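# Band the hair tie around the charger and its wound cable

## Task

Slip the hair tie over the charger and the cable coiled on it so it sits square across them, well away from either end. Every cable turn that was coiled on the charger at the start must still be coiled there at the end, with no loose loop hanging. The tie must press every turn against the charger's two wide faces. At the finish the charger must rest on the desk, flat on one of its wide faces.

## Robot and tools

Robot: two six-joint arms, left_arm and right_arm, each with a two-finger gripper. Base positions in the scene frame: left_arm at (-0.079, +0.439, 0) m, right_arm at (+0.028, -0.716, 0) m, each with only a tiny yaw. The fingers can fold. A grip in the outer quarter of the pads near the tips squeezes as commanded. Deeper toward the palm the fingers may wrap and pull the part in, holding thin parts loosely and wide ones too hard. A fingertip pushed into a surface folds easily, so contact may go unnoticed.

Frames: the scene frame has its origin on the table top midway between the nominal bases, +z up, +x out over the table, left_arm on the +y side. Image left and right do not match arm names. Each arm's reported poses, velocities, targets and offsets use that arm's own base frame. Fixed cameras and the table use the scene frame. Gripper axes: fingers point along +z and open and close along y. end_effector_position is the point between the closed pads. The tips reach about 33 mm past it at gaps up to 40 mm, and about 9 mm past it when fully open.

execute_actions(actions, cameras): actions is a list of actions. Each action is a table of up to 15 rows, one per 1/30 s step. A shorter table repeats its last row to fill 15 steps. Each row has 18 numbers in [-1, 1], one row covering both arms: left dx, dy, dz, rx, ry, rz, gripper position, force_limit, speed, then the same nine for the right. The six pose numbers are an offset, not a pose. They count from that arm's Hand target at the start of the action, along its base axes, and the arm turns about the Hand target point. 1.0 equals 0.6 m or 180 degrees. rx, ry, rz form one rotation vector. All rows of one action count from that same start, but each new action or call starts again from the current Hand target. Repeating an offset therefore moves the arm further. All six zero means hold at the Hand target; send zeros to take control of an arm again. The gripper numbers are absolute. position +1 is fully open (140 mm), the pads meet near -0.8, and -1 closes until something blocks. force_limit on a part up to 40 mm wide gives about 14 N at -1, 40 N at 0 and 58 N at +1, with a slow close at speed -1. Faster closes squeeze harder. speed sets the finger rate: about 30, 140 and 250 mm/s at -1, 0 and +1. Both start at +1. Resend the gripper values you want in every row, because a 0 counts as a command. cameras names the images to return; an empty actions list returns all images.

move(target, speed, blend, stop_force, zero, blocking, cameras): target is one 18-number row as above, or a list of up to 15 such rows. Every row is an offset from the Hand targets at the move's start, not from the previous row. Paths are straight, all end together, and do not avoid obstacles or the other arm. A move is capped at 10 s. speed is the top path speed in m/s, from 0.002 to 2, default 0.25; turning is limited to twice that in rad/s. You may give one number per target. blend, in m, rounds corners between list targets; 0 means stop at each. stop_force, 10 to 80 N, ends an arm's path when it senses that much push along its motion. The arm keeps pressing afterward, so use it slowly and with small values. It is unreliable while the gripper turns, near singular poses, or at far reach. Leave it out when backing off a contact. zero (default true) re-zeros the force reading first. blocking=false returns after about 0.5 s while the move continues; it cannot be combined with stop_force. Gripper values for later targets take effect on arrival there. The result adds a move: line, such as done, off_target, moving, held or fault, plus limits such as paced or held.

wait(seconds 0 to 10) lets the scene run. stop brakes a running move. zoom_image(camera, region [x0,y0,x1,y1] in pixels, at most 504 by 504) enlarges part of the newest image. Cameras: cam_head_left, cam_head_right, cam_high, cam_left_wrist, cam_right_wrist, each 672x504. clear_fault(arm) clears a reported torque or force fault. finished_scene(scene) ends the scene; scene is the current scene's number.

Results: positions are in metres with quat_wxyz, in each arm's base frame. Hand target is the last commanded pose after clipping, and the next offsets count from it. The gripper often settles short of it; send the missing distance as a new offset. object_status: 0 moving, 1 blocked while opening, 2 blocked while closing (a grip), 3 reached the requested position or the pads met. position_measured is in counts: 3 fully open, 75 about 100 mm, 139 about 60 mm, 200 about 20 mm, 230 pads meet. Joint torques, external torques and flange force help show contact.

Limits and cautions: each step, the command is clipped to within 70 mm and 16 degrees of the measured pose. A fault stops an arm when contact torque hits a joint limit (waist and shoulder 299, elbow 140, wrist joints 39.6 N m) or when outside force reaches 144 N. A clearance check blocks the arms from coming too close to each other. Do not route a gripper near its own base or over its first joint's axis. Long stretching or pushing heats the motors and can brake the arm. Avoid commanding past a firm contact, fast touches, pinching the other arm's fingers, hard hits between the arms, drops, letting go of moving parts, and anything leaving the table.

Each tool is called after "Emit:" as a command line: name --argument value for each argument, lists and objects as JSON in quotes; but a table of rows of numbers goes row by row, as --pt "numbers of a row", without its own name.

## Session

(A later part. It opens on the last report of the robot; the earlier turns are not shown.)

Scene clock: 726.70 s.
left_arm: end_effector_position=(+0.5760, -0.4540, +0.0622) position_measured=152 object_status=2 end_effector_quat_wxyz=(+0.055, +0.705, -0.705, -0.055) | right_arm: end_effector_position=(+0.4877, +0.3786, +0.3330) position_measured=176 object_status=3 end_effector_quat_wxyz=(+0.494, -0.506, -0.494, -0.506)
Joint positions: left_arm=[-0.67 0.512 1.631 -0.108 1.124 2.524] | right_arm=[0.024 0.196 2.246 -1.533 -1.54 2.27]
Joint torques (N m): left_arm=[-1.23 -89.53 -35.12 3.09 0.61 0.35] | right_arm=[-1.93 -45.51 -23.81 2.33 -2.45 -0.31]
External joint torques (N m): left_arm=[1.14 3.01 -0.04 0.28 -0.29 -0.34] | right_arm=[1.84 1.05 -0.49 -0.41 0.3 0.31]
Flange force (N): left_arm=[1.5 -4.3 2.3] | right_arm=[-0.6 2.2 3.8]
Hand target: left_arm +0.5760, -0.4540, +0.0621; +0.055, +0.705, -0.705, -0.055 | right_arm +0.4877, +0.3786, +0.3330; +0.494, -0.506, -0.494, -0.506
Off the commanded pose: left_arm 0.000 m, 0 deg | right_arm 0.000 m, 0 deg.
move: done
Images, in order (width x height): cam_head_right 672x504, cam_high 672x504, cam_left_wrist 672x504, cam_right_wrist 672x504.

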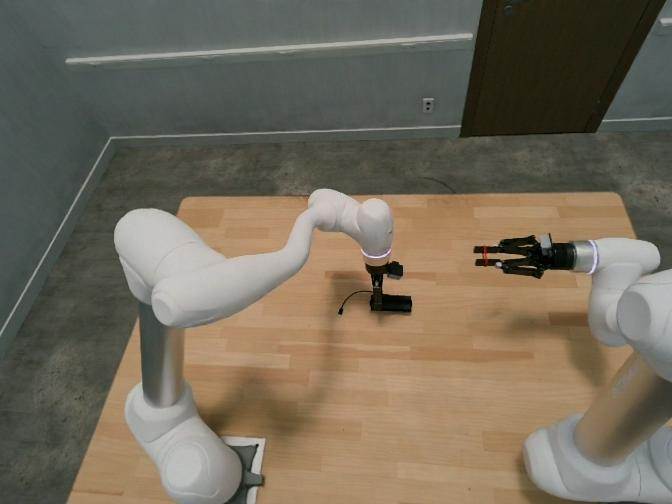

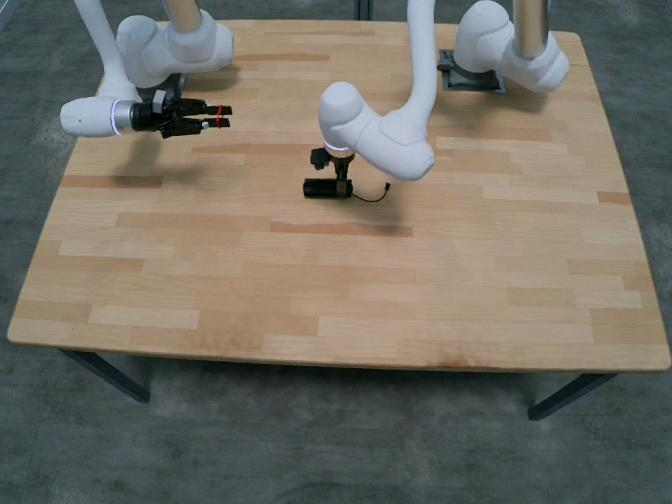

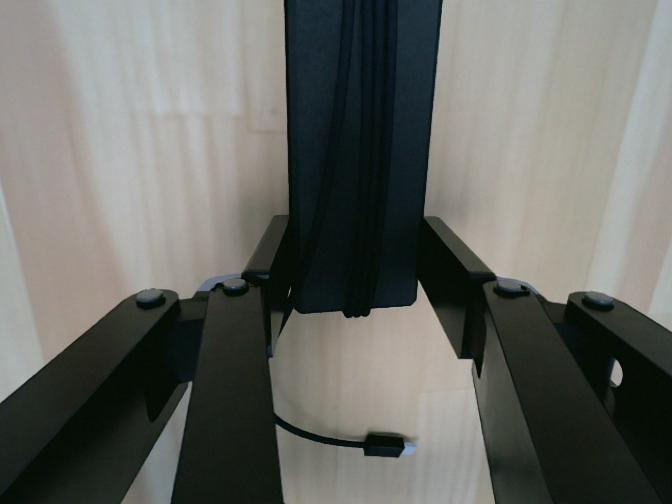

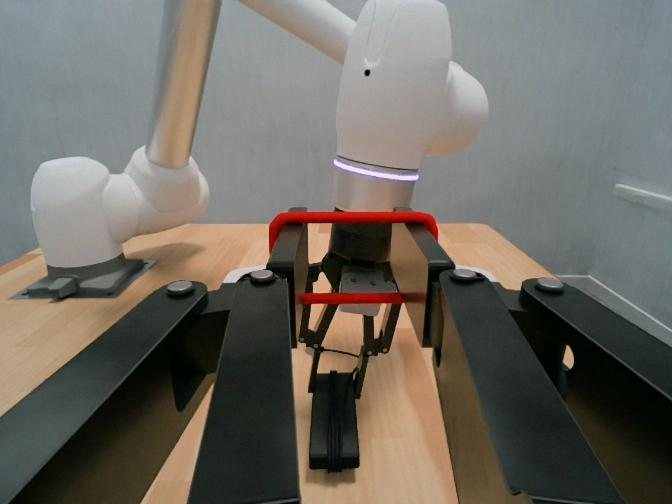

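Emit:
move --target '[0, 0, -0.045, 0, 0, 0, -1, 0, -1, 0, 0, 0, 0, 0, 0, -0.37, 0, -1]' --speed 0.015 --stop_force 10 --cameras '["cam_left_wrist", "cam_right_wrist"]'

Emit:
zoom_image --camera "cam_right_wrist" --region '[250, 300, 420, 504]'

Scene clock: 740.53 s.
left_arm: end_effector_position=(+0.5760, -0.4540, +0.0478) position_measured=152 object_status=2 end_effector_quat_wxyz=(+0.055, +0.705, -0.705, -0.055) | right_arm: end_effector_position=(+0.4877, +0.3786, +0.3330) position_measured=176 object_status=3 end_effector_quat_wxyz=(+0.494, -0.506, -0.494, -0.506)
Joint positions: left_arm=[-0.67 0.525 1.64 -0.109 1.101 2.527] | right_arm=[0.024 0.196 2.246 -1.533 -1.54 2.27]
Joint torques (N m): left_arm=[-2.68 -78.16 -28.74 3.03 -0.8 0.32] | right_arm=[-1.98 -45.5 -23.9 2.34 -2.45 -0.29]
External joint torques (N m): left_arm=[2.53 -8.99 -5.89 0.3 1.12 -0.31] | right_arm=[2.04 0.46 -0.41 -0.41 0.28 0.29]
Flange force (N): left_arm=[-1.1 -1.5 -14.2] | right_arm=[0.3 1.3 4.1]
Hand target: left_arm +0.5760, -0.4540, +0.0478; +0.055, +0.705, -0.705, -0.055 (not the last commanded pose) | right_arm +0.4877, +0.3786, +0.3330; +0.494, -0.506, -0.494, -0.506
Off the commanded pose: left_arm 0.013 m, 0 deg | right_arm 0.000 m, 0 deg.
move: contact (left_arm)
Images, in order (width x height): cam_left_wrist 672x504, cam_right_wrist 672x504.

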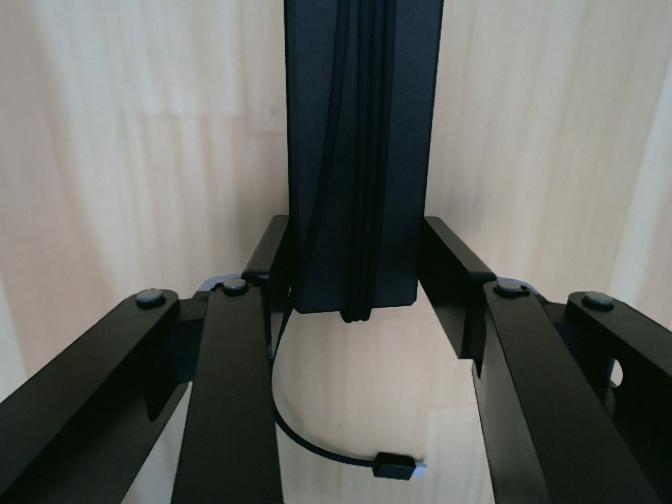

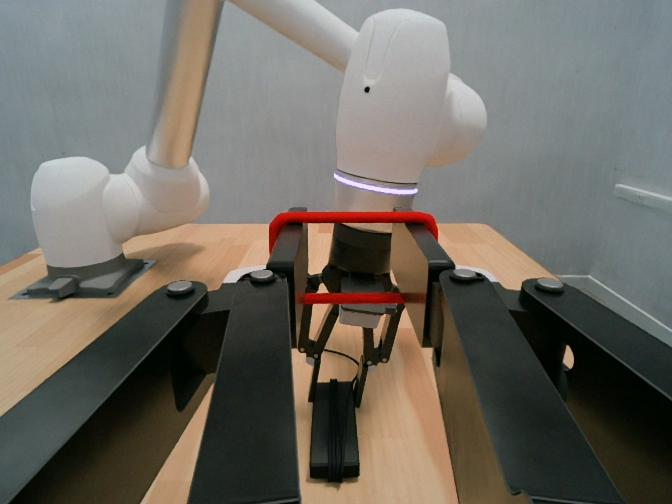

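Scaled by 2.471.

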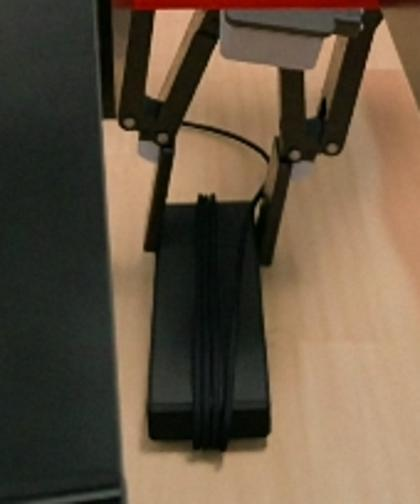

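Emit:
move --target '[0, 0, 0.001, 0, 0, 0, 0.05, 0, -1, 0, 0, 0, 0, 0, 0, -0.37, 0, -1]' --speed 0.02

Emit:
move --pt "0 0 0.06 0 0 0 0.05 0 -1 0 0 0 0 0 0 -0.37 0 -1" --pt "0 0 0.06 0 -0.05 0 0.3 0 -1 0 0 0 0 0 0 -0.37 0 -1" --speed 0.05 --cameras '["cam_left_wrist", "cam_right_wrist"]'

Emit:
zoom_image --camera "cam_right_wrist" --region '[250, 300, 420, 504]'

Scene clock: 748.63 s.
left_arm: end_effector_position=(+0.5760, -0.4540, +0.0484) position_measured=123 object_status=0 end_effector_quat_wxyz=(+0.055, +0.705, -0.705, -0.055) | right_arm: end_effector_position=(+0.4877, +0.3786, +0.3330) position_measured=176 object_status=3 end_effector_quat_wxyz=(+0.494, -0.506, -0.494, -0.506)
Joint positions: left_arm=[-0.67 0.524 1.64 -0.109 1.102 2.527] | right_arm=[0.024 0.196 2.246 -1.533 -1.54 2.27]
Joint torques (N m): left_arm=[-1.26 -88.04 -33.37 3.25 0.51 0.35] | right_arm=[-2.16 -45.43 -23.91 2.34 -2.44 -0.33]
External joint torques (N m): left_arm=[1.64 0.94 -1.25 0.09 -0.19 -0.34] | right_arm=[2.26 0.51 -0.42 -0.41 0.28 0.32]
Flange force (N): left_arm=[1.0 -4.2 -0.4] | right_arm=[0.3 1.4 4.6]
Hand target: left_arm +0.5760, -0.4540, +0.0484; +0.055, +0.705, -0.705, -0.055 | right_arm +0.4877, +0.3786, +0.3330; +0.494, -0.506, -0.494, -0.506
Off the commanded pose: left_arm 0.000 m, 0 deg | right_arm 0.000 m, 0 deg.
move: done

Scene clock: 752.27 s.
left_arm: end_effector_position=(+0.5760, -0.4540, +0.0844) position_measured=91 object_status=0 end_effector_quat_wxyz=(+0.000, +0.707, -0.707, +0.001) | right_arm: end_effector_position=(+0.4877, +0.3786, +0.3330) position_measured=176 object_status=3 end_effector_quat_wxyz=(+0.494, -0.506, -0.494, -0.506)
Joint positions: left_arm=[-0.714 0.432 1.702 0 1.006 2.427] | right_arm=[0.024 0.196 2.246 -1.533 -1.54 2.27]
Joint torques (N m): left_arm=[-1.56 -81.18 -34.75 3.55 0.23 0.3] | right_arm=[-2.08 -45.67 -23.88 2.32 -2.46 -0.31]
External joint torques (N m): left_arm=[1.68 1.32 -1.19 0.11 -0.27 -0.3] | right_arm=[2.09 1 -0.26 -0.41 0.3 0.31]
Flange force (N): left_arm=[1.1 -4.5 0.7] | right_arm=[-0.7 1.7 4.3]
Hand target: left_arm +0.5760, -0.4540, +0.0844; +0.000, +0.707, -0.707, +0.001 | right_arm +0.4877, +0.3786, +0.3330; +0.494, -0.506, -0.494, -0.506
Off the commanded pose: left_arm 0.000 m, 0 deg | right_arm 0.000 m, 0 deg.
move: done
Images, in order (width x height): cam_left_wrist 672x504, cam_right_wrist 672x504.

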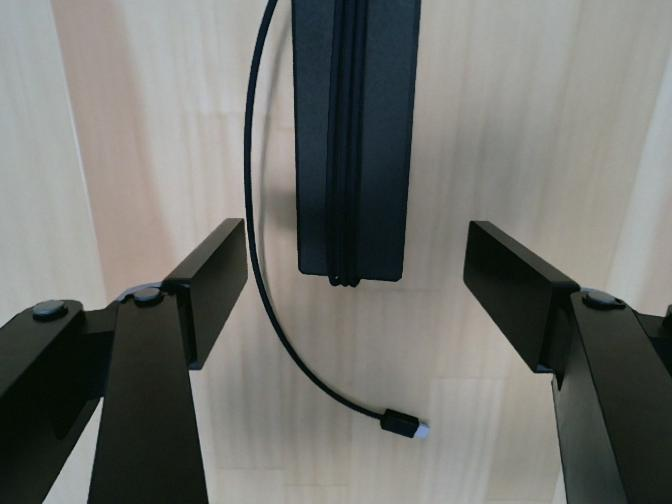

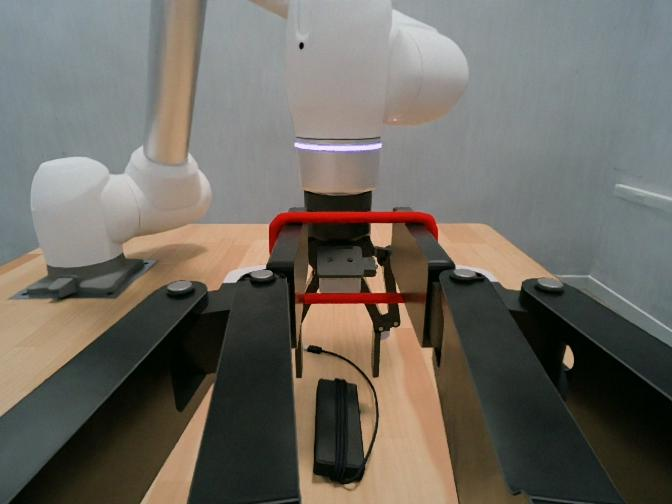

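Scaled by 2.471.

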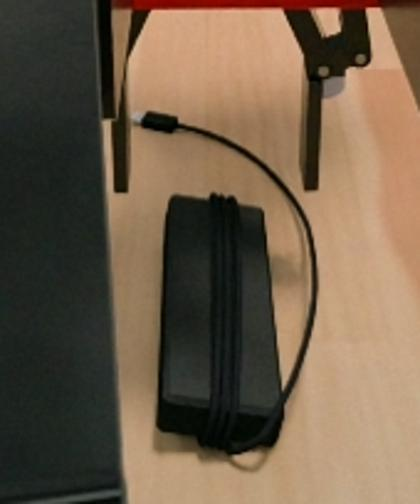

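Emit:
move --pt "0.0825 0.0867 0 0 0 0.07 -0.435 0 0 0 0 0 0 0 0 -0.37 0 -1" --pt "0.0825 0.0867 -0.05 0 0 0.07 -0.435 0 0 0 0 0 0 0 0 -0.37 0 -1" --speed 0.1 --cameras '["cam_left_wrist", "cam_right_wrist"]'

Emit:
zoom_image --camera "cam_left_wrist" --region '[200, 120, 520, 400]'

Emit:
zoom_image --camera "cam_right_wrist" --region '[250, 300, 420, 504]'

Scene clock: 787.83 s.
left_arm: end_effector_position=(+0.6255, -0.4020, +0.0544) position_measured=184 object_status=3 end_effector_quat_wxyz=(+0.000, +0.780, -0.625, +0.001) | right_arm: end_effector_position=(+0.4877, +0.3786, +0.3330) position_measured=176 object_status=3 end_effector_quat_wxyz=(+0.494, -0.506, -0.494, -0.506)
Joint positions: left_arm=[-0.618 0.473 1.702 0 0.965 2.304] | right_arm=[0.024 0.196 2.246 -1.533 -1.54 2.27]
Joint torques (N m): left_arm=[-1.27 -83.84 -33.4 3.47 0.21 0.28] | right_arm=[-1.98 -45.5 -23.83 2.32 -2.44 -0.31]
External joint torques (N m): left_arm=[0.75 1.5 -1.54 0.07 -0.26 -0.28] | right_arm=[1.94 0.77 -0.33 -0.43 0.29 0.3]
Flange force (N): left_arm=[3.2 -4.1 0.8] | right_arm=[-0.3 1.6 3.9]
Hand target: left_arm +0.6255, -0.4020, +0.0544; +0.000, +0.780, -0.625, +0.001 | right_arm +0.4877, +0.3786, +0.3330; +0.494, -0.506, -0.494, -0.506
Off the commanded pose: left_arm 0.000 m, 0 deg | right_arm 0.000 m, 0 deg.
move: done
Images, in order (width x height): cam_left_wrist 672x504, cam_right_wrist 672x504.

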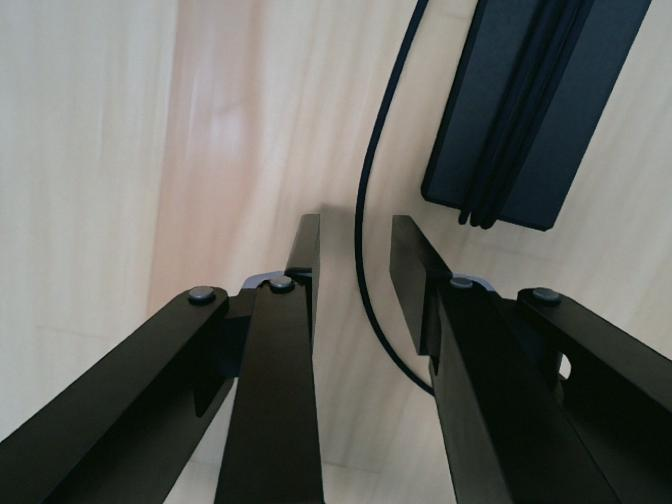

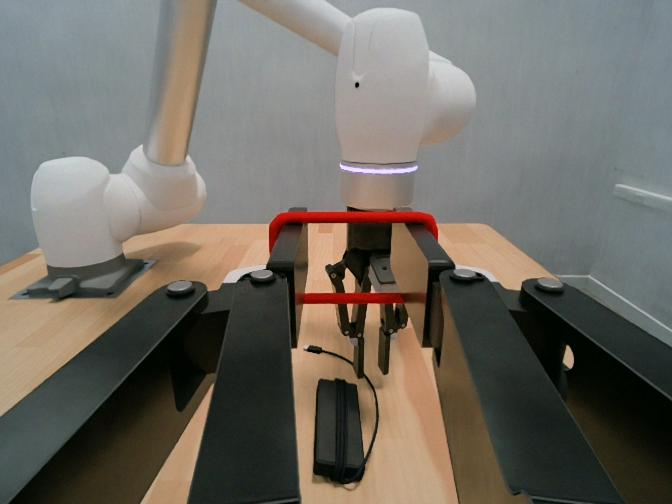

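Scaled by 1.575.

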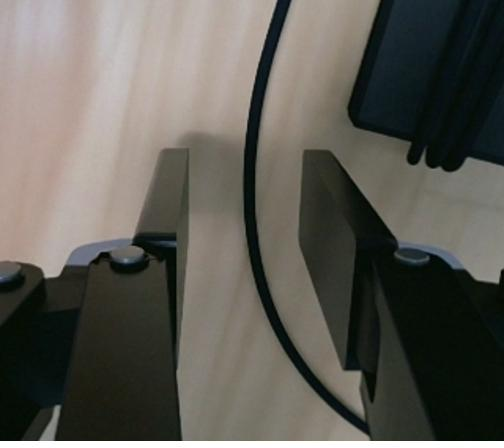

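Scaled by 2.471.

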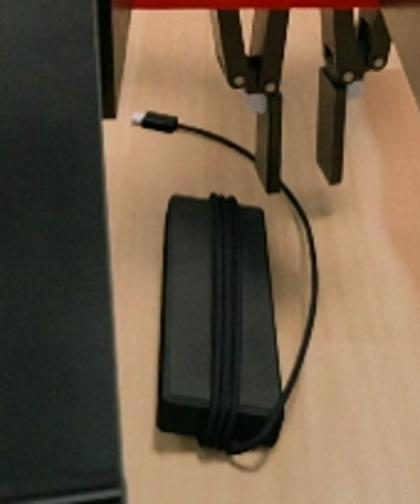

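Emit:
move --target '[0, 0, -0.0322, 0, 0, 0, -0.435, 0, 0, 0, 0, 0, 0, 0, 0, -0.37, 0, -1]' --speed 0.03

Emit:
move --target '[0, 0, 0, 0, 0, 0, -1, -1, -1, 0, 0, 0, 0, 0, 0, -0.37, 0, -1]' --speed 0.03

Emit:
wait --seconds 1 --cameras '["cam_left_wrist", "cam_right_wrist"]'

Scene clock: 792.27 s.
left_arm: end_effector_position=(+0.6255, -0.4020, +0.0351) position_measured=184 object_status=3 end_effector_quat_wxyz=(+0.000, +0.780, -0.625, +0.001) | right_arm: end_effector_position=(+0.4877, +0.3786, +0.3330) position_measured=176 object_status=3 end_effector_quat_wxyz=(+0.494, -0.506, -0.494, -0.506)
Joint positions: left_arm=[-0.618 0.491 1.715 0 0.934 2.304] | right_arm=[0.024 0.196 2.246 -1.533 -1.54 2.27]
Joint torques (N m): left_arm=[-1.38 -84.64 -32.95 3.32 0.19 0.28] | right_arm=[-1.88 -45.35 -23.89 2.32 -2.48 -0.31]
External joint torques (N m): left_arm=[1.53 0.95 -1.28 0.16 -0.24 -0.28] | right_arm=[1.85 0.59 -0.48 -0.4 0.32 0.31]
Flange force (N): left_arm=[1.6 -3.9 0.5] | right_arm=[0.1 1.6 3.8]
Hand target: left_arm +0.6255, -0.4020, +0.0351; +0.000, +0.780, -0.625, +0.001 | right_arm +0.4877, +0.3786, +0.3330; +0.494, -0.506, -0.494, -0.506
Off the commanded pose: left_arm 0.000 m, 0 deg | right_arm 0.000 m, 0 deg.
move: done

Scene clock: 793.37 s.
left_arm: end_effector_position=(+0.6255, -0.4020, +0.0351) position_measured=226 object_status=0 end_effector_quat_wxyz=(+0.000, +0.780, -0.625, +0.001) | right_arm: end_effector_position=(+0.4877, +0.3786, +0.3330) position_measured=176 object_status=3 end_effector_quat_wxyz=(+0.494, -0.506, -0.494, -0.506)
Joint positions: left_arm=[-0.618 0.491 1.715 0 0.934 2.304] | right_arm=[0.024 0.196 2.246 -1.533 -1.54 2.27]
Joint torques (N m): left_arm=[-1.38 -84.8 -32.84 3.39 0.17 0.27] | right_arm=[-2.16 -45.67 -23.93 2.33 -2.43 -0.29]
External joint torques (N m): left_arm=[1.48 1.1 -1.4 0.1 -0.22 -0.27] | right_arm=[2.13 0.93 -0.3 -0.42 0.27 0.29]
Flange force (N): left_arm=[2.0 -4.2 0.5] | right_arm=[-0.6 1.7 4.3]
Hand target: left_arm +0.6255, -0.4020, +0.0351; +0.000, +0.780, -0.625, +0.001 | right_arm +0.4877, +0.3786, +0.3330; +0.494, -0.506, -0.494, -0.506
Off the commanded pose: left_arm 0.000 m, 0 deg | right_arm 0.000 m, 0 deg.
move: done

Scene clock: 794.37 s.
left_arm: end_effector_position=(+0.6255, -0.4020, +0.0351) position_measured=226 object_status=2 end_effector_quat_wxyz=(+0.000, +0.780, -0.625, +0.001) | right_arm: end_effector_position=(+0.4877, +0.3786, +0.3330) position_measured=176 object_status=3 end_effector_quat_wxyz=(+0.494, -0.506, -0.494, -0.506)
Joint positions: left_arm=[-0.618 0.491 1.715 0 0.934 2.304] | right_arm=[0.024 0.196 2.246 -1.533 -1.54 2.27]
Joint torques (N m): left_arm=[-1.05 -84.78 -32.91 3.38 0.22 0.29] | right_arm=[-2.17 -45.35 -23.86 2.29 -2.44 -0.28]
External joint torques (N m): left_arm=[0.67 1.35 -1.3 0.09 -0.26 -0.29] | right_arm=[2.19 0.5 -0.37 -0.38 0.28 0.28]
Flange force (N): left_arm=[2.8 -3.4 0.9] | right_arm=[0.1 1.2 4.5]
Hand target: left_arm +0.6255, -0.4020, +0.0351; +0.000, +0.780, -0.625, +0.001 | right_arm +0.4877, +0.3786, +0.3330; +0.494, -0.506, -0.494, -0.506
Tool commands: left_gripper/position=-1.0 left_gripper/force_limit=-1.0 left_gripper/speed=-1.0 right_gripper/position=-0.37 right_gripper/force_limit=+0.0 right_gripper/speed=-1.0
Off the commanded pose: left_arm 0.000 m, 0 deg | right_arm 0.000 m, 0 deg.
wait: 1.00 s; at rest by 0.17 s
Images, in order (width x height): cam_left_wrist 672x504, cam_right_wrist 672x504.

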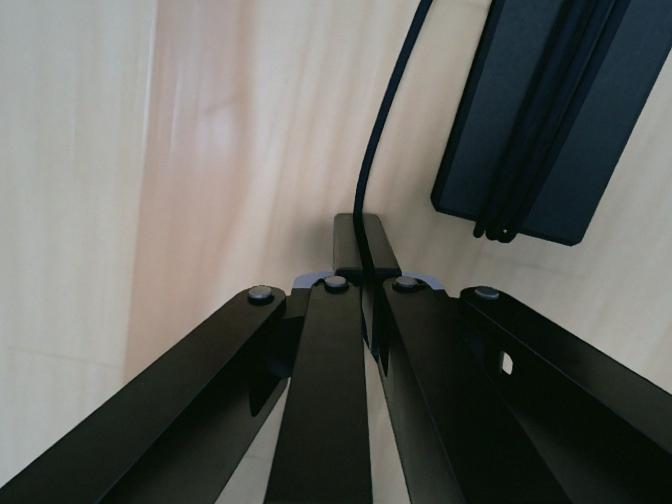

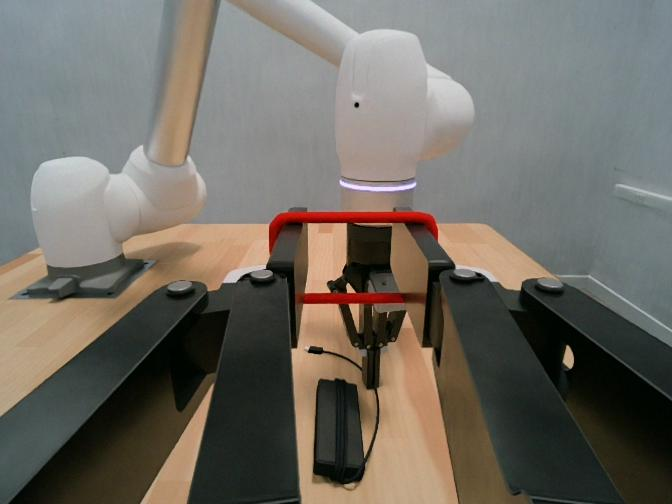

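Emit:
move --pt "0 0 0.07 0 0 0 -1 -1 -1 0 0 0 0 0 0 -0.37 0 -1" --pt "-0.0692 0.0117 0.07 0 0 -0.07 -1 -1 -1 0 0 0 0 0 0 -0.37 0 -1" --speed 0.06 --cameras '["cam_left_wrist", "cam_right_wrist", "cam_high"]'

Emit:
zoom_image --camera "cam_right_wrist" --region '[250, 300, 420, 504]'

Emit:
zoom_image --camera "cam_high" --region '[270, 120, 420, 220]'

Scene clock: 804.90 s.
left_arm: end_effector_position=(+0.5840, -0.3950, +0.0771) position_measured=226 object_status=2 end_effector_quat_wxyz=(+0.000, +0.707, -0.707, +0.001) | right_arm: end_effector_position=(+0.4877, +0.3786, +0.3330) position_measured=176 object_status=3 end_effector_quat_wxyz=(+0.494, -0.506, -0.494, -0.506)
Joint positions: left_arm=[-0.644 0.4 1.768 0 0.973 2.498] | right_arm=[0.024 0.196 2.246 -1.533 -1.54 2.27]
Joint torques (N m): left_arm=[-1.36 -77.61 -33.79 3.51 0.22 0.34] | right_arm=[-2.04 -45.47 -23.82 2.34 -2.45 -0.27]
External joint torques (N m): left_arm=[1.33 1.71 -1.39 0.08 -0.26 -0.34] | right_arm=[2.04 0.58 -0.53 -0.42 0.29 0.27]
Flange force (N): left_arm=[1.7 -5.0 1.0] | right_arm=[0.1 1.6 4.2]
Hand target: left_arm +0.5840, -0.3950, +0.0771; +0.000, +0.707, -0.707, +0.001 | right_arm +0.4877, +0.3786, +0.3330; +0.494, -0.506, -0.494, -0.506
Off the commanded pose: left_arm 0.000 m, 0 deg | right_arm 0.000 m, 0 deg.
move: done
Images, in order (width x height): cam_high 672x504, cam_left_wrist 672x504, cam_right_wrist 672x504.

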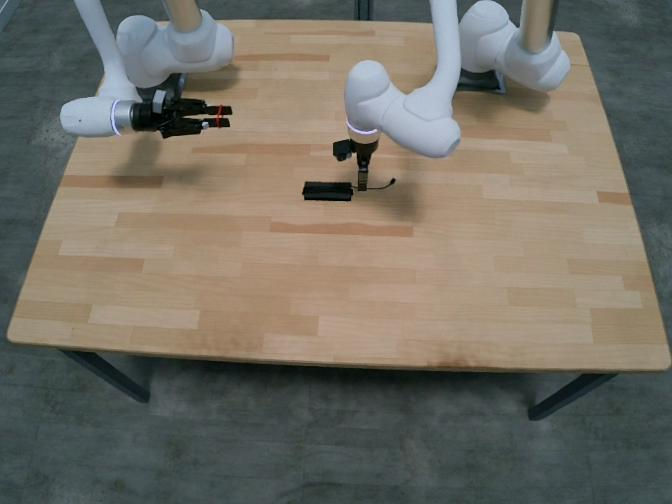

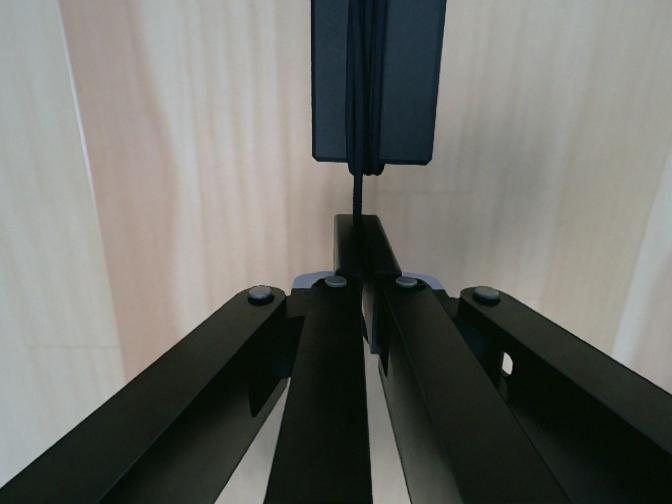

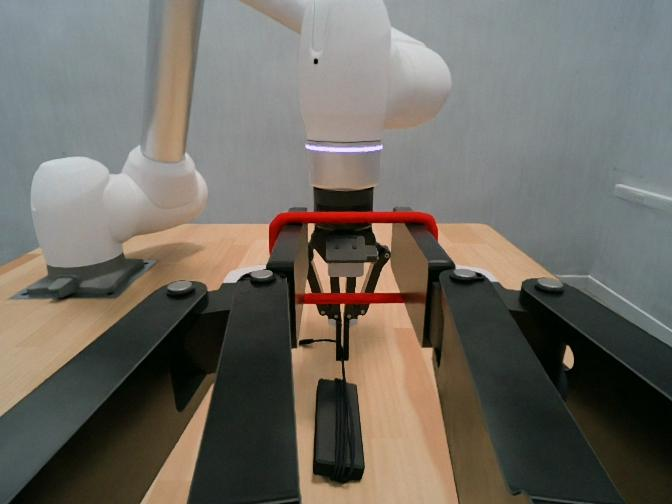

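Scaled by 2.471.

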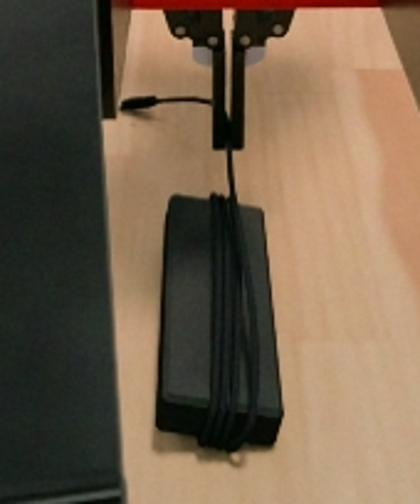

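Scaled by 3.360.

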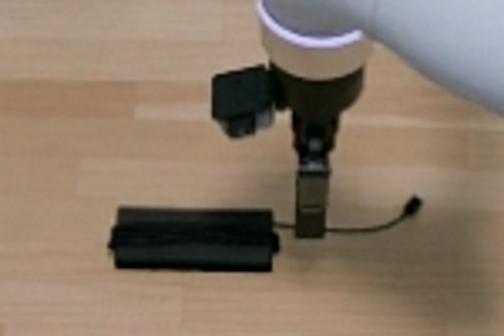

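Emit:
move --target '[0, 0.006, -0.05, 0, 0, 0, -1, -1, -1, 0, 0, 0, 0, 0, 0, -0.37, 0, -1]' --speed 0.03 --cameras '["cam_left_wrist", "cam_right_wrist", "cam_high"]'

Emit:
zoom_image --camera "cam_right_wrist" --region '[250, 300, 420, 504]'

Emit:
zoom_image --camera "cam_left_wrist" --region '[250, 0, 500, 250]'

Scene clock: 812.07 s.
left_arm: end_effector_position=(+0.5840, -0.3914, +0.0471) position_measured=226 object_status=2 end_effector_quat_wxyz=(+0.000, +0.707, -0.707, +0.001) | right_arm: end_effector_position=(+0.4877, +0.3786, +0.3330) position_measured=176 object_status=3 end_effector_quat_wxyz=(+0.494, -0.506, -0.494, -0.506)
Joint positions: left_arm=[-0.639 0.426 1.793 0 0.921 2.502] | right_arm=[0.024 0.196 2.246 -1.533 -1.54 2.27]
Joint torques (N m): left_arm=[-1 -78.67 -32.36 3.41 0.19 0.3] | right_arm=[-2.04 -45.62 -23.83 2.37 -2.42 -0.35]
External joint torques (N m): left_arm=[0.88 1.35 -1.59 0.04 -0.23 -0.3] | right_arm=[2.05 1.09 -0.36 -0.45 0.27 0.34]
Flange force (N): left_arm=[2.1 -4.6 0.7] | right_arm=[-0.7 2.1 4.1]
Hand target: left_arm +0.5840, -0.3914, +0.0471; +0.000, +0.707, -0.707, +0.001 | right_arm +0.4877, +0.3786, +0.3330; +0.494, -0.506, -0.494, -0.506
Off the commanded pose: left_arm 0.000 m, 0 deg | right_arm 0.000 m, 0 deg.
move: done
Images, in order (width x height): cam_high 672x504, cam_left_wrist 672x504, cam_right_wrist 672x504.

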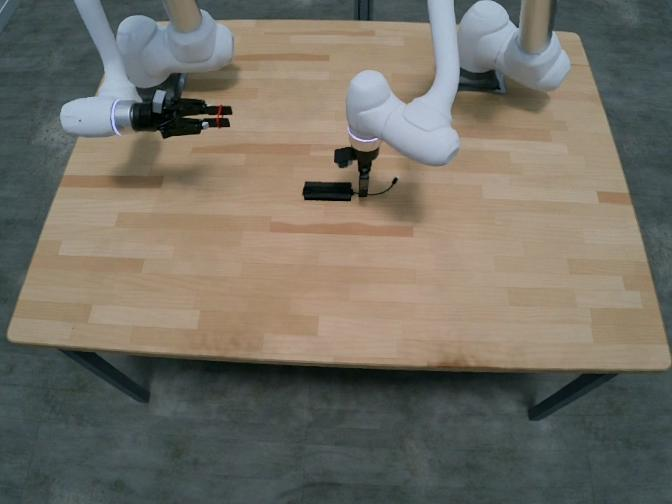

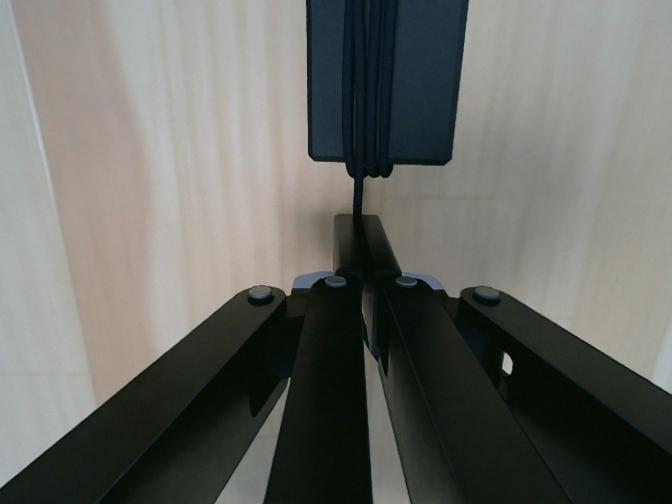

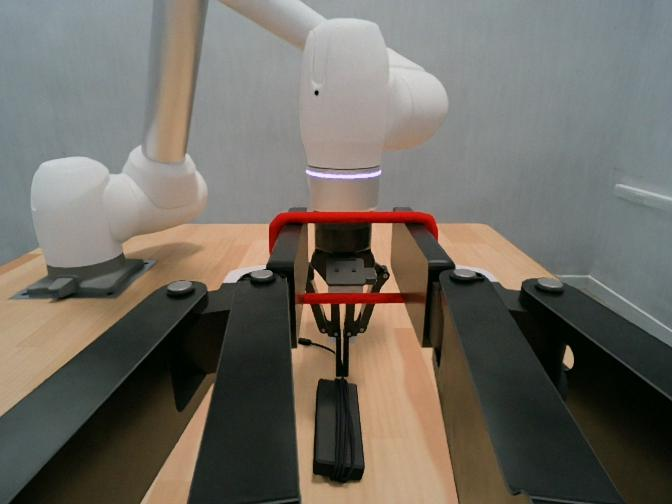

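Scaled by 2.471.

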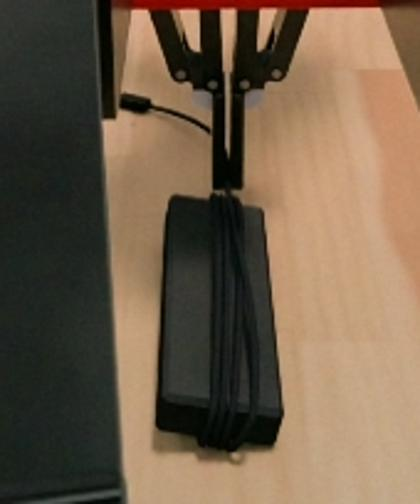

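Scaled by 2.016.

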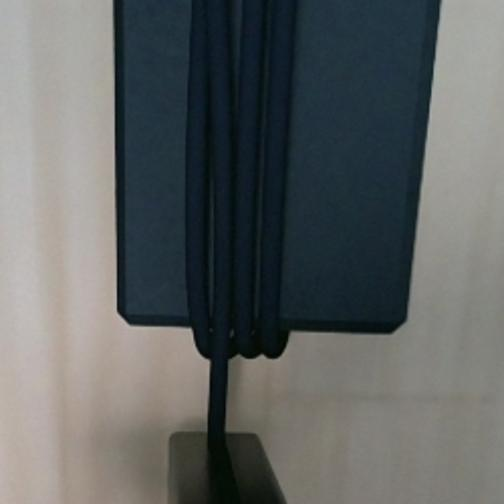

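Emit:
move --pt "0 0.0 0.02 0 0 0 -1 -1 -1 0 0 0 0 0 0 -0.37 0 -1" --pt "0.014 0.002 0.02 0 0 0 -1 -1 -1 0 0 0 0 0 0 -0.37 0 -1" --pt "0.014 0.002 -0.005 0 0 0 -1 -1 -1 0 0 0 0 0 0 -0.37 0 -1" --speed 0.03 --cameras '["cam_left_wrist", "cam_right_wrist"]'

Emit:
zoom_image --camera "cam_right_wrist" --region '[250, 300, 420, 504]'

Emit:
zoom_image --camera "cam_left_wrist" --region '[250, 0, 500, 250]'

Scene clock: 820.90 s.
left_arm: end_effector_position=(+0.5924, -0.3902, +0.0441) position_measured=226 object_status=2 end_effector_quat_wxyz=(+0.000, +0.707, -0.707, +0.001) | right_arm: end_effector_position=(+0.4877, +0.3786, +0.3330) position_measured=176 object_status=3 end_effector_quat_wxyz=(+0.494, -0.506, -0.494, -0.506)
Joint positions: left_arm=[-0.631 0.437 1.782 0 0.921 2.511] | right_arm=[0.024 0.196 2.246 -1.533 -1.54 2.27]
Joint torques (N m): left_arm=[-1.02 -79.51 -32.31 3.47 0.3 0.31] | right_arm=[-2.1 -45.42 -23.79 2.32 -2.46 -0.34]
External joint torques (N m): left_arm=[0.86 1.21 -1.61 -0.03 -0.34 -0.31] | right_arm=[1.99 1.1 -0.46 -0.4 0.32 0.34]
Flange force (N): left_arm=[1.9 -4.4 0.7] | right_arm=[-0.6 2.3 4.2]
Hand target: left_arm +0.5924, -0.3902, +0.0441; +0.000, +0.707, -0.707, +0.001 | right_arm +0.4877, +0.3786, +0.3330; +0.494, -0.506, -0.494, -0.506
Off the commanded pose: left_arm 0.000 m, 0 deg | right_arm 0.000 m, 0 deg.
move: done
Images, in order (width x height): cam_left_wrist 672x504, cam_right_wrist 672x504.

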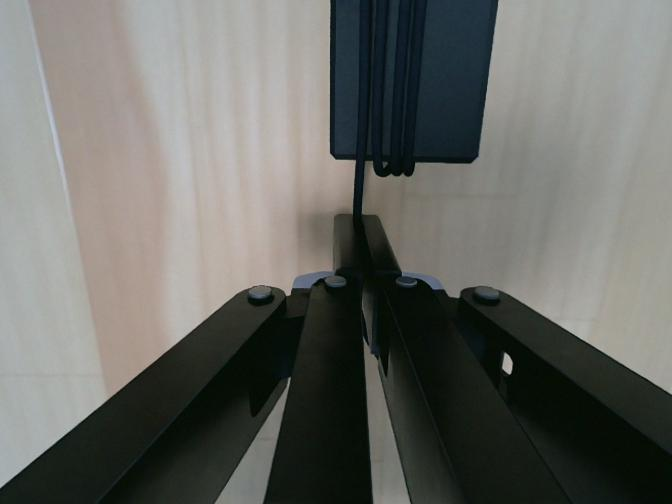

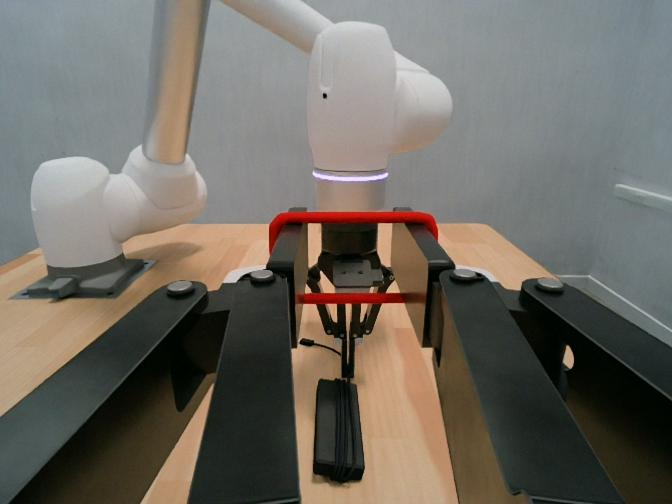

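Scaled by 2.471.

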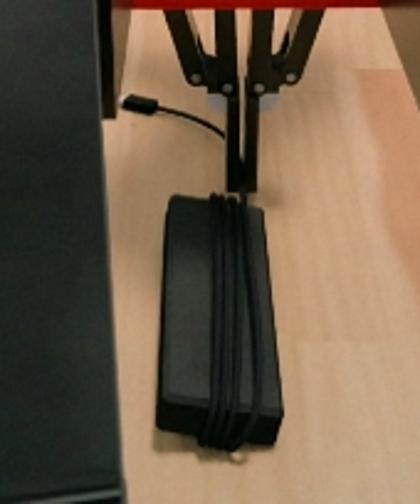

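Scaled by 2.016.

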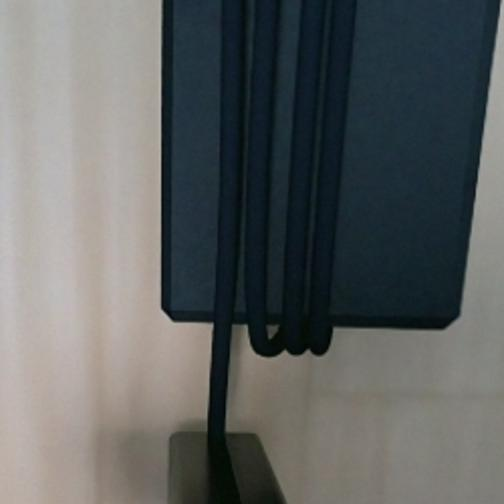

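Emit:
move --target '[0.0, 0.008, -0.01, 0, 0, 0, -1, -1, -1, 0, 0, 0, 0, 0, 0, -0.37, 0, -1]' --speed 0.02

Emit:
move --target '[0.0, 0, 0, 0, 0, 0, -0.75, -1, -1, 0, 0, 0, 0, 0, 0, -0.37, 0, -1]' --speed 0.02 --cameras '["cam_left_wrist", "cam_right_wrist"]'

Emit:
zoom_image --camera "cam_right_wrist" --region '[250, 300, 420, 504]'

Emit:
zoom_image --camera "cam_left_wrist" --region '[250, 0, 500, 250]'

Scene clock: 826.57 s.
left_arm: end_effector_position=(+0.5924, -0.3854, +0.0381) position_measured=226 object_status=2 end_effector_quat_wxyz=(+0.000, +0.707, -0.707, +0.001) | right_arm: end_effector_position=(+0.4877, +0.3786, +0.3330) position_measured=176 object_status=3 end_effector_quat_wxyz=(+0.494, -0.506, -0.494, -0.506)
Joint positions: left_arm=[-0.625 0.44 1.791 0 0.909 2.516] | right_arm=[0.024 0.196 2.246 -1.533 -1.54 2.27]
Joint torques (N m): left_arm=[-0.29 -78.65 -31.09 3.72 0.62 0.32] | right_arm=[-1.83 -45.44 -23.89 2.32 -2.43 -0.31]
External joint torques (N m): left_arm=[0.11 0.34 -2.5 -0.32 -0.65 -0.32] | right_arm=[1.76 0.87 -0.39 -0.4 0.28 0.31]
Flange force (N): left_arm=[3.1 -4.2 -0.2] | right_arm=[-0.4 1.8 3.6]
Hand target: left_arm +0.5924, -0.3854, +0.0381; +0.000, +0.707, -0.707, +0.001 | right_arm +0.4877, +0.3786, +0.3330; +0.494, -0.506, -0.494, -0.506
Off the commanded pose: left_arm 0.000 m, 0 deg | right_arm 0.000 m, 0 deg.
move: done

Scene clock: 827.07 s.
left_arm: end_effector_position=(+0.5924, -0.3853, +0.0380) position_measured=223 object_status=3 end_effector_quat_wxyz=(+0.000, +0.707, -0.707, +0.001) | right_arm: end_effector_position=(+0.4877, +0.3786, +0.3330) position_measured=176 object_status=3 end_effector_quat_wxyz=(+0.494, -0.506, -0.494, -0.506)
Joint positions: left_arm=[-0.625 0.44 1.791 0 0.909 2.516] | right_arm=[0.024 0.196 2.246 -1.533 -1.54 2.27]
Joint torques (N m): left_arm=[-1.28 -79.22 -32.17 3.36 0.26 0.27] | right_arm=[-1.83 -45.36 -23.78 2.35 -2.43 -0.32]
External joint torques (N m): left_arm=[1.19 0.96 -1.43 0.05 -0.3 -0.27] | right_arm=[1.85 0.9 -0.38 -0.44 0.28 0.32]
Flange force (N): left_arm=[1.1 -4.1 0.6] | right_arm=[-0.4 1.9 3.8]
Hand target: left_arm +0.5924, -0.3854, +0.0381; +0.000, +0.707, -0.707, +0.001 | right_arm +0.4877, +0.3786, +0.3330; +0.494, -0.506, -0.494, -0.506
Off the commanded pose: left_arm 0.000 m, 0 deg | right_arm 0.000 m, 0 deg.
move: done
Images, in order (width x height): cam_left_wrist 672x504, cam_right_wrist 672x504.

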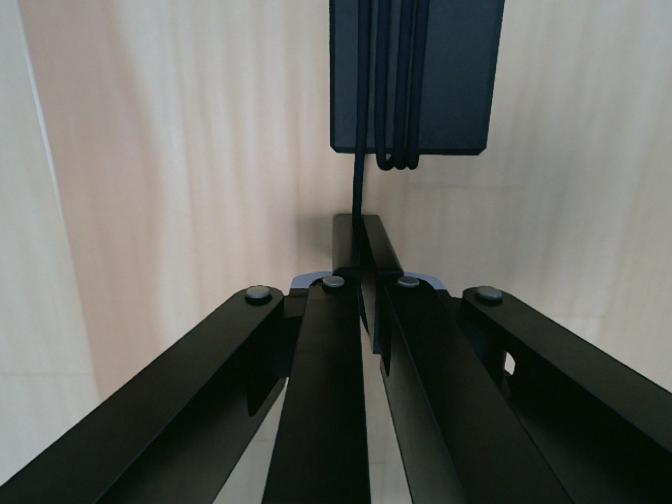

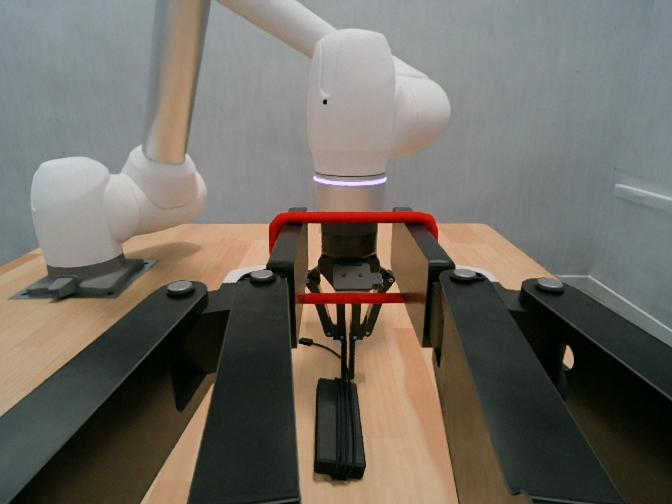

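Scaled by 2.471.

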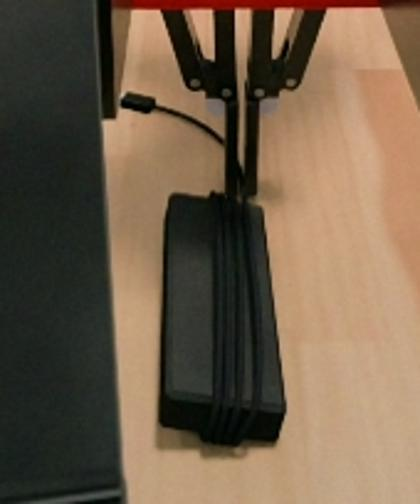

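Scaled by 2.016.

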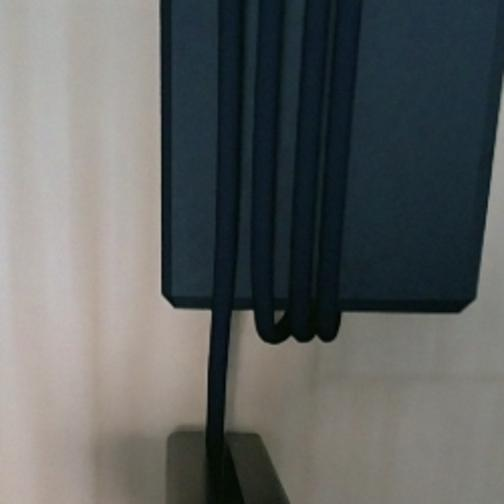

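Emit:
move --pt "0 0 0 0 0 0 -0.6 -1 -1 0 0 0 0 0 0 -0.37 0 -1" --pt "0 0 0.1 0 0 0 -0.6 -1 -1 0 0 0 0 0 0 -0.37 0 -1" --speed 0.04 --cameras '["cam_left_wrist", "cam_right_wrist", "cam_high"]'

Emit:
zoom_image --camera "cam_right_wrist" --region '[250, 300, 420, 504]'

Emit:
zoom_image --camera "cam_left_wrist" --region '[250, 0, 500, 250]'

Scene clock: 834.07 s.
left_arm: end_effector_position=(+0.5924, -0.3853, +0.0980) position_measured=205 object_status=3 end_effector_quat_wxyz=(+0.000, +0.707, -0.707, +0.001) | right_arm: end_effector_position=(+0.4877, +0.3786, +0.3330) position_measured=176 object_status=3 end_effector_quat_wxyz=(+0.494, -0.506, -0.494, -0.506)
Joint positions: left_arm=[-0.625 0.383 1.748 0 1.01 2.516] | right_arm=[0.024 0.196 2.246 -1.533 -1.54 2.27]
Joint torques (N m): left_arm=[-1.36 -76.68 -34.66 3.55 0.17 0.35] | right_arm=[-2.16 -45.48 -23.75 2.33 -2.41 -0.27]
External joint torques (N m): left_arm=[1.67 1.38 -1.35 0.12 -0.2 -0.35] | right_arm=[2.2 0.89 -0.45 -0.42 0.26 0.27]
Flange force (N): left_arm=[1.0 -4.9 0.5] | right_arm=[-0.5 1.9 4.5]
Hand target: left_arm +0.5924, -0.3854, +0.0981; +0.000, +0.707, -0.707, +0.001 | right_arm +0.4877, +0.3786, +0.3330; +0.494, -0.506, -0.494, -0.506
Off the commanded pose: left_arm 0.000 m, 0 deg | right_arm 0.000 m, 0 deg.
move: done
Images, in order (width x height): cam_high 672x504, cam_left_wrist 672x504, cam_right_wrist 672x504.

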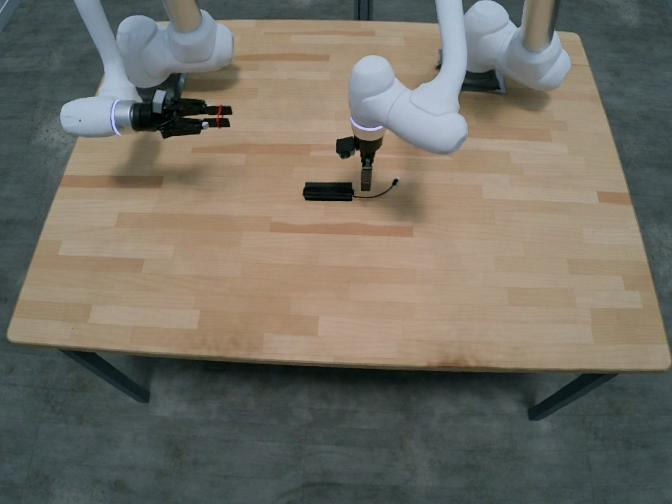

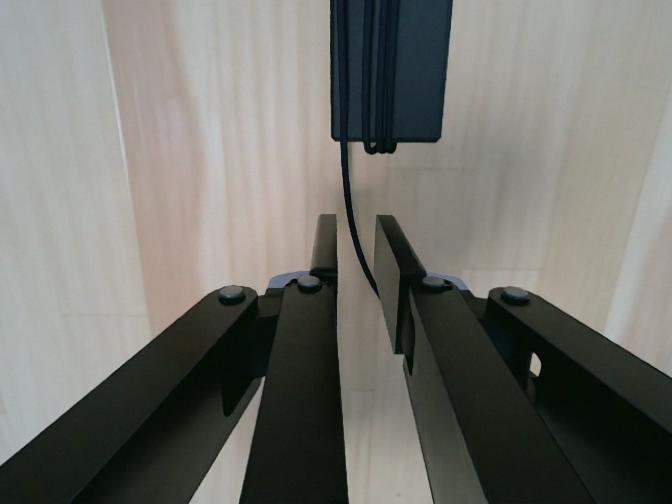

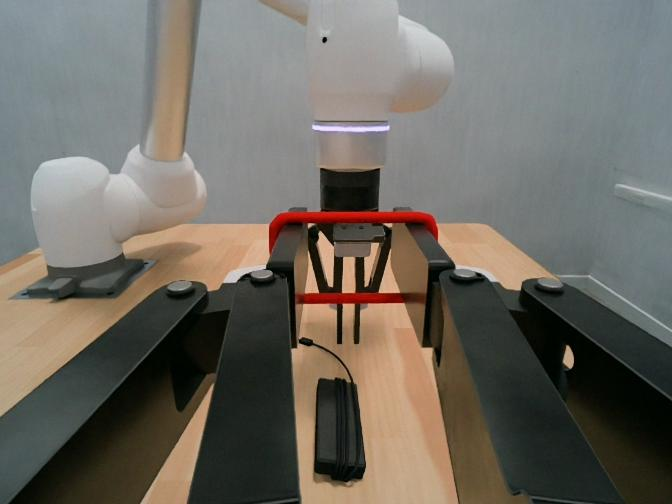

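Scaled by 2.471.

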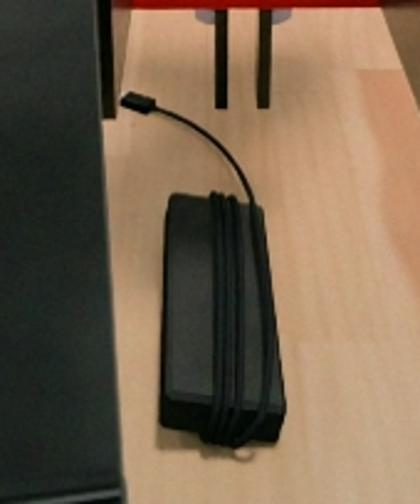

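Scaled by 2.016.

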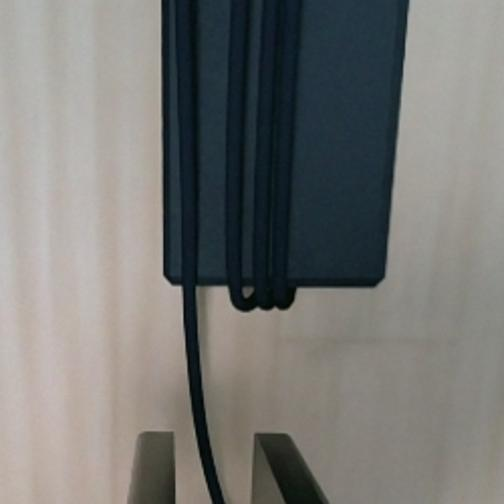

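Emit:
move --target '[-0.03, 0.13, 0.09, 0, 0, 0, -0.3, -1, 0, 0, 0, 0, 0, 0, 0, -0.37, 0, -1]' --speed 0.1 --cameras '["cam_left_wrist"]'

Scene clock: 853.20 s.
left_arm: end_effector_position=(+0.5744, -0.3073, +0.1520) position_measured=167 object_status=3 end_effector_quat_wxyz=(+0.000, +0.707, -0.707, +0.001) | right_arm: end_effector_position=(+0.4877, +0.3786, +0.3330) position_measured=176 object_status=3 end_effector_quat_wxyz=(+0.494, -0.506, -0.494, -0.506)
Joint positions: left_arm=[-0.544 0.26 1.81 0 1.071 2.598] | right_arm=[0.024 0.196 2.246 -1.533 -1.54 2.27]
Joint torques (N m): left_arm=[-1.7 -66.08 -36.08 3.7 0.16 0.36] | right_arm=[-2.08 -45.54 -23.77 2.32 -2.42 -0.29]
External joint torques (N m): left_arm=[1.72 1.53 -1.36 0.09 -0.2 -0.36] | right_arm=[2.22 0.52 -0.38 -0.41 0.26 0.28]
Flange force (N): left_arm=[0.5 -5.3 0.2] | right_arm=[0.1 1.3 4.5]
Hand target: left_arm +0.5744, -0.3074, +0.1521; +0.000, +0.707, -0.707, +0.001 | right_arm +0.4877, +0.3786, +0.3330; +0.494, -0.506, -0.494, -0.506
Off the commanded pose: left_arm 0.000 m, 0 deg | right_arm 0.000 m, 0 deg.
move: done
Images, in order (width x height): cam_left_wrist 672x504.

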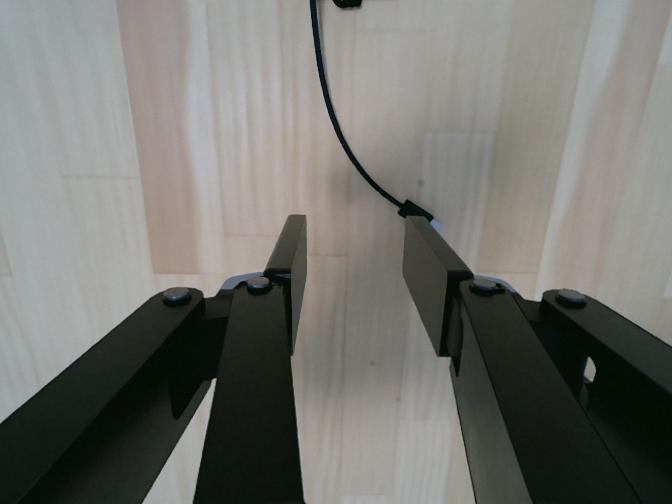

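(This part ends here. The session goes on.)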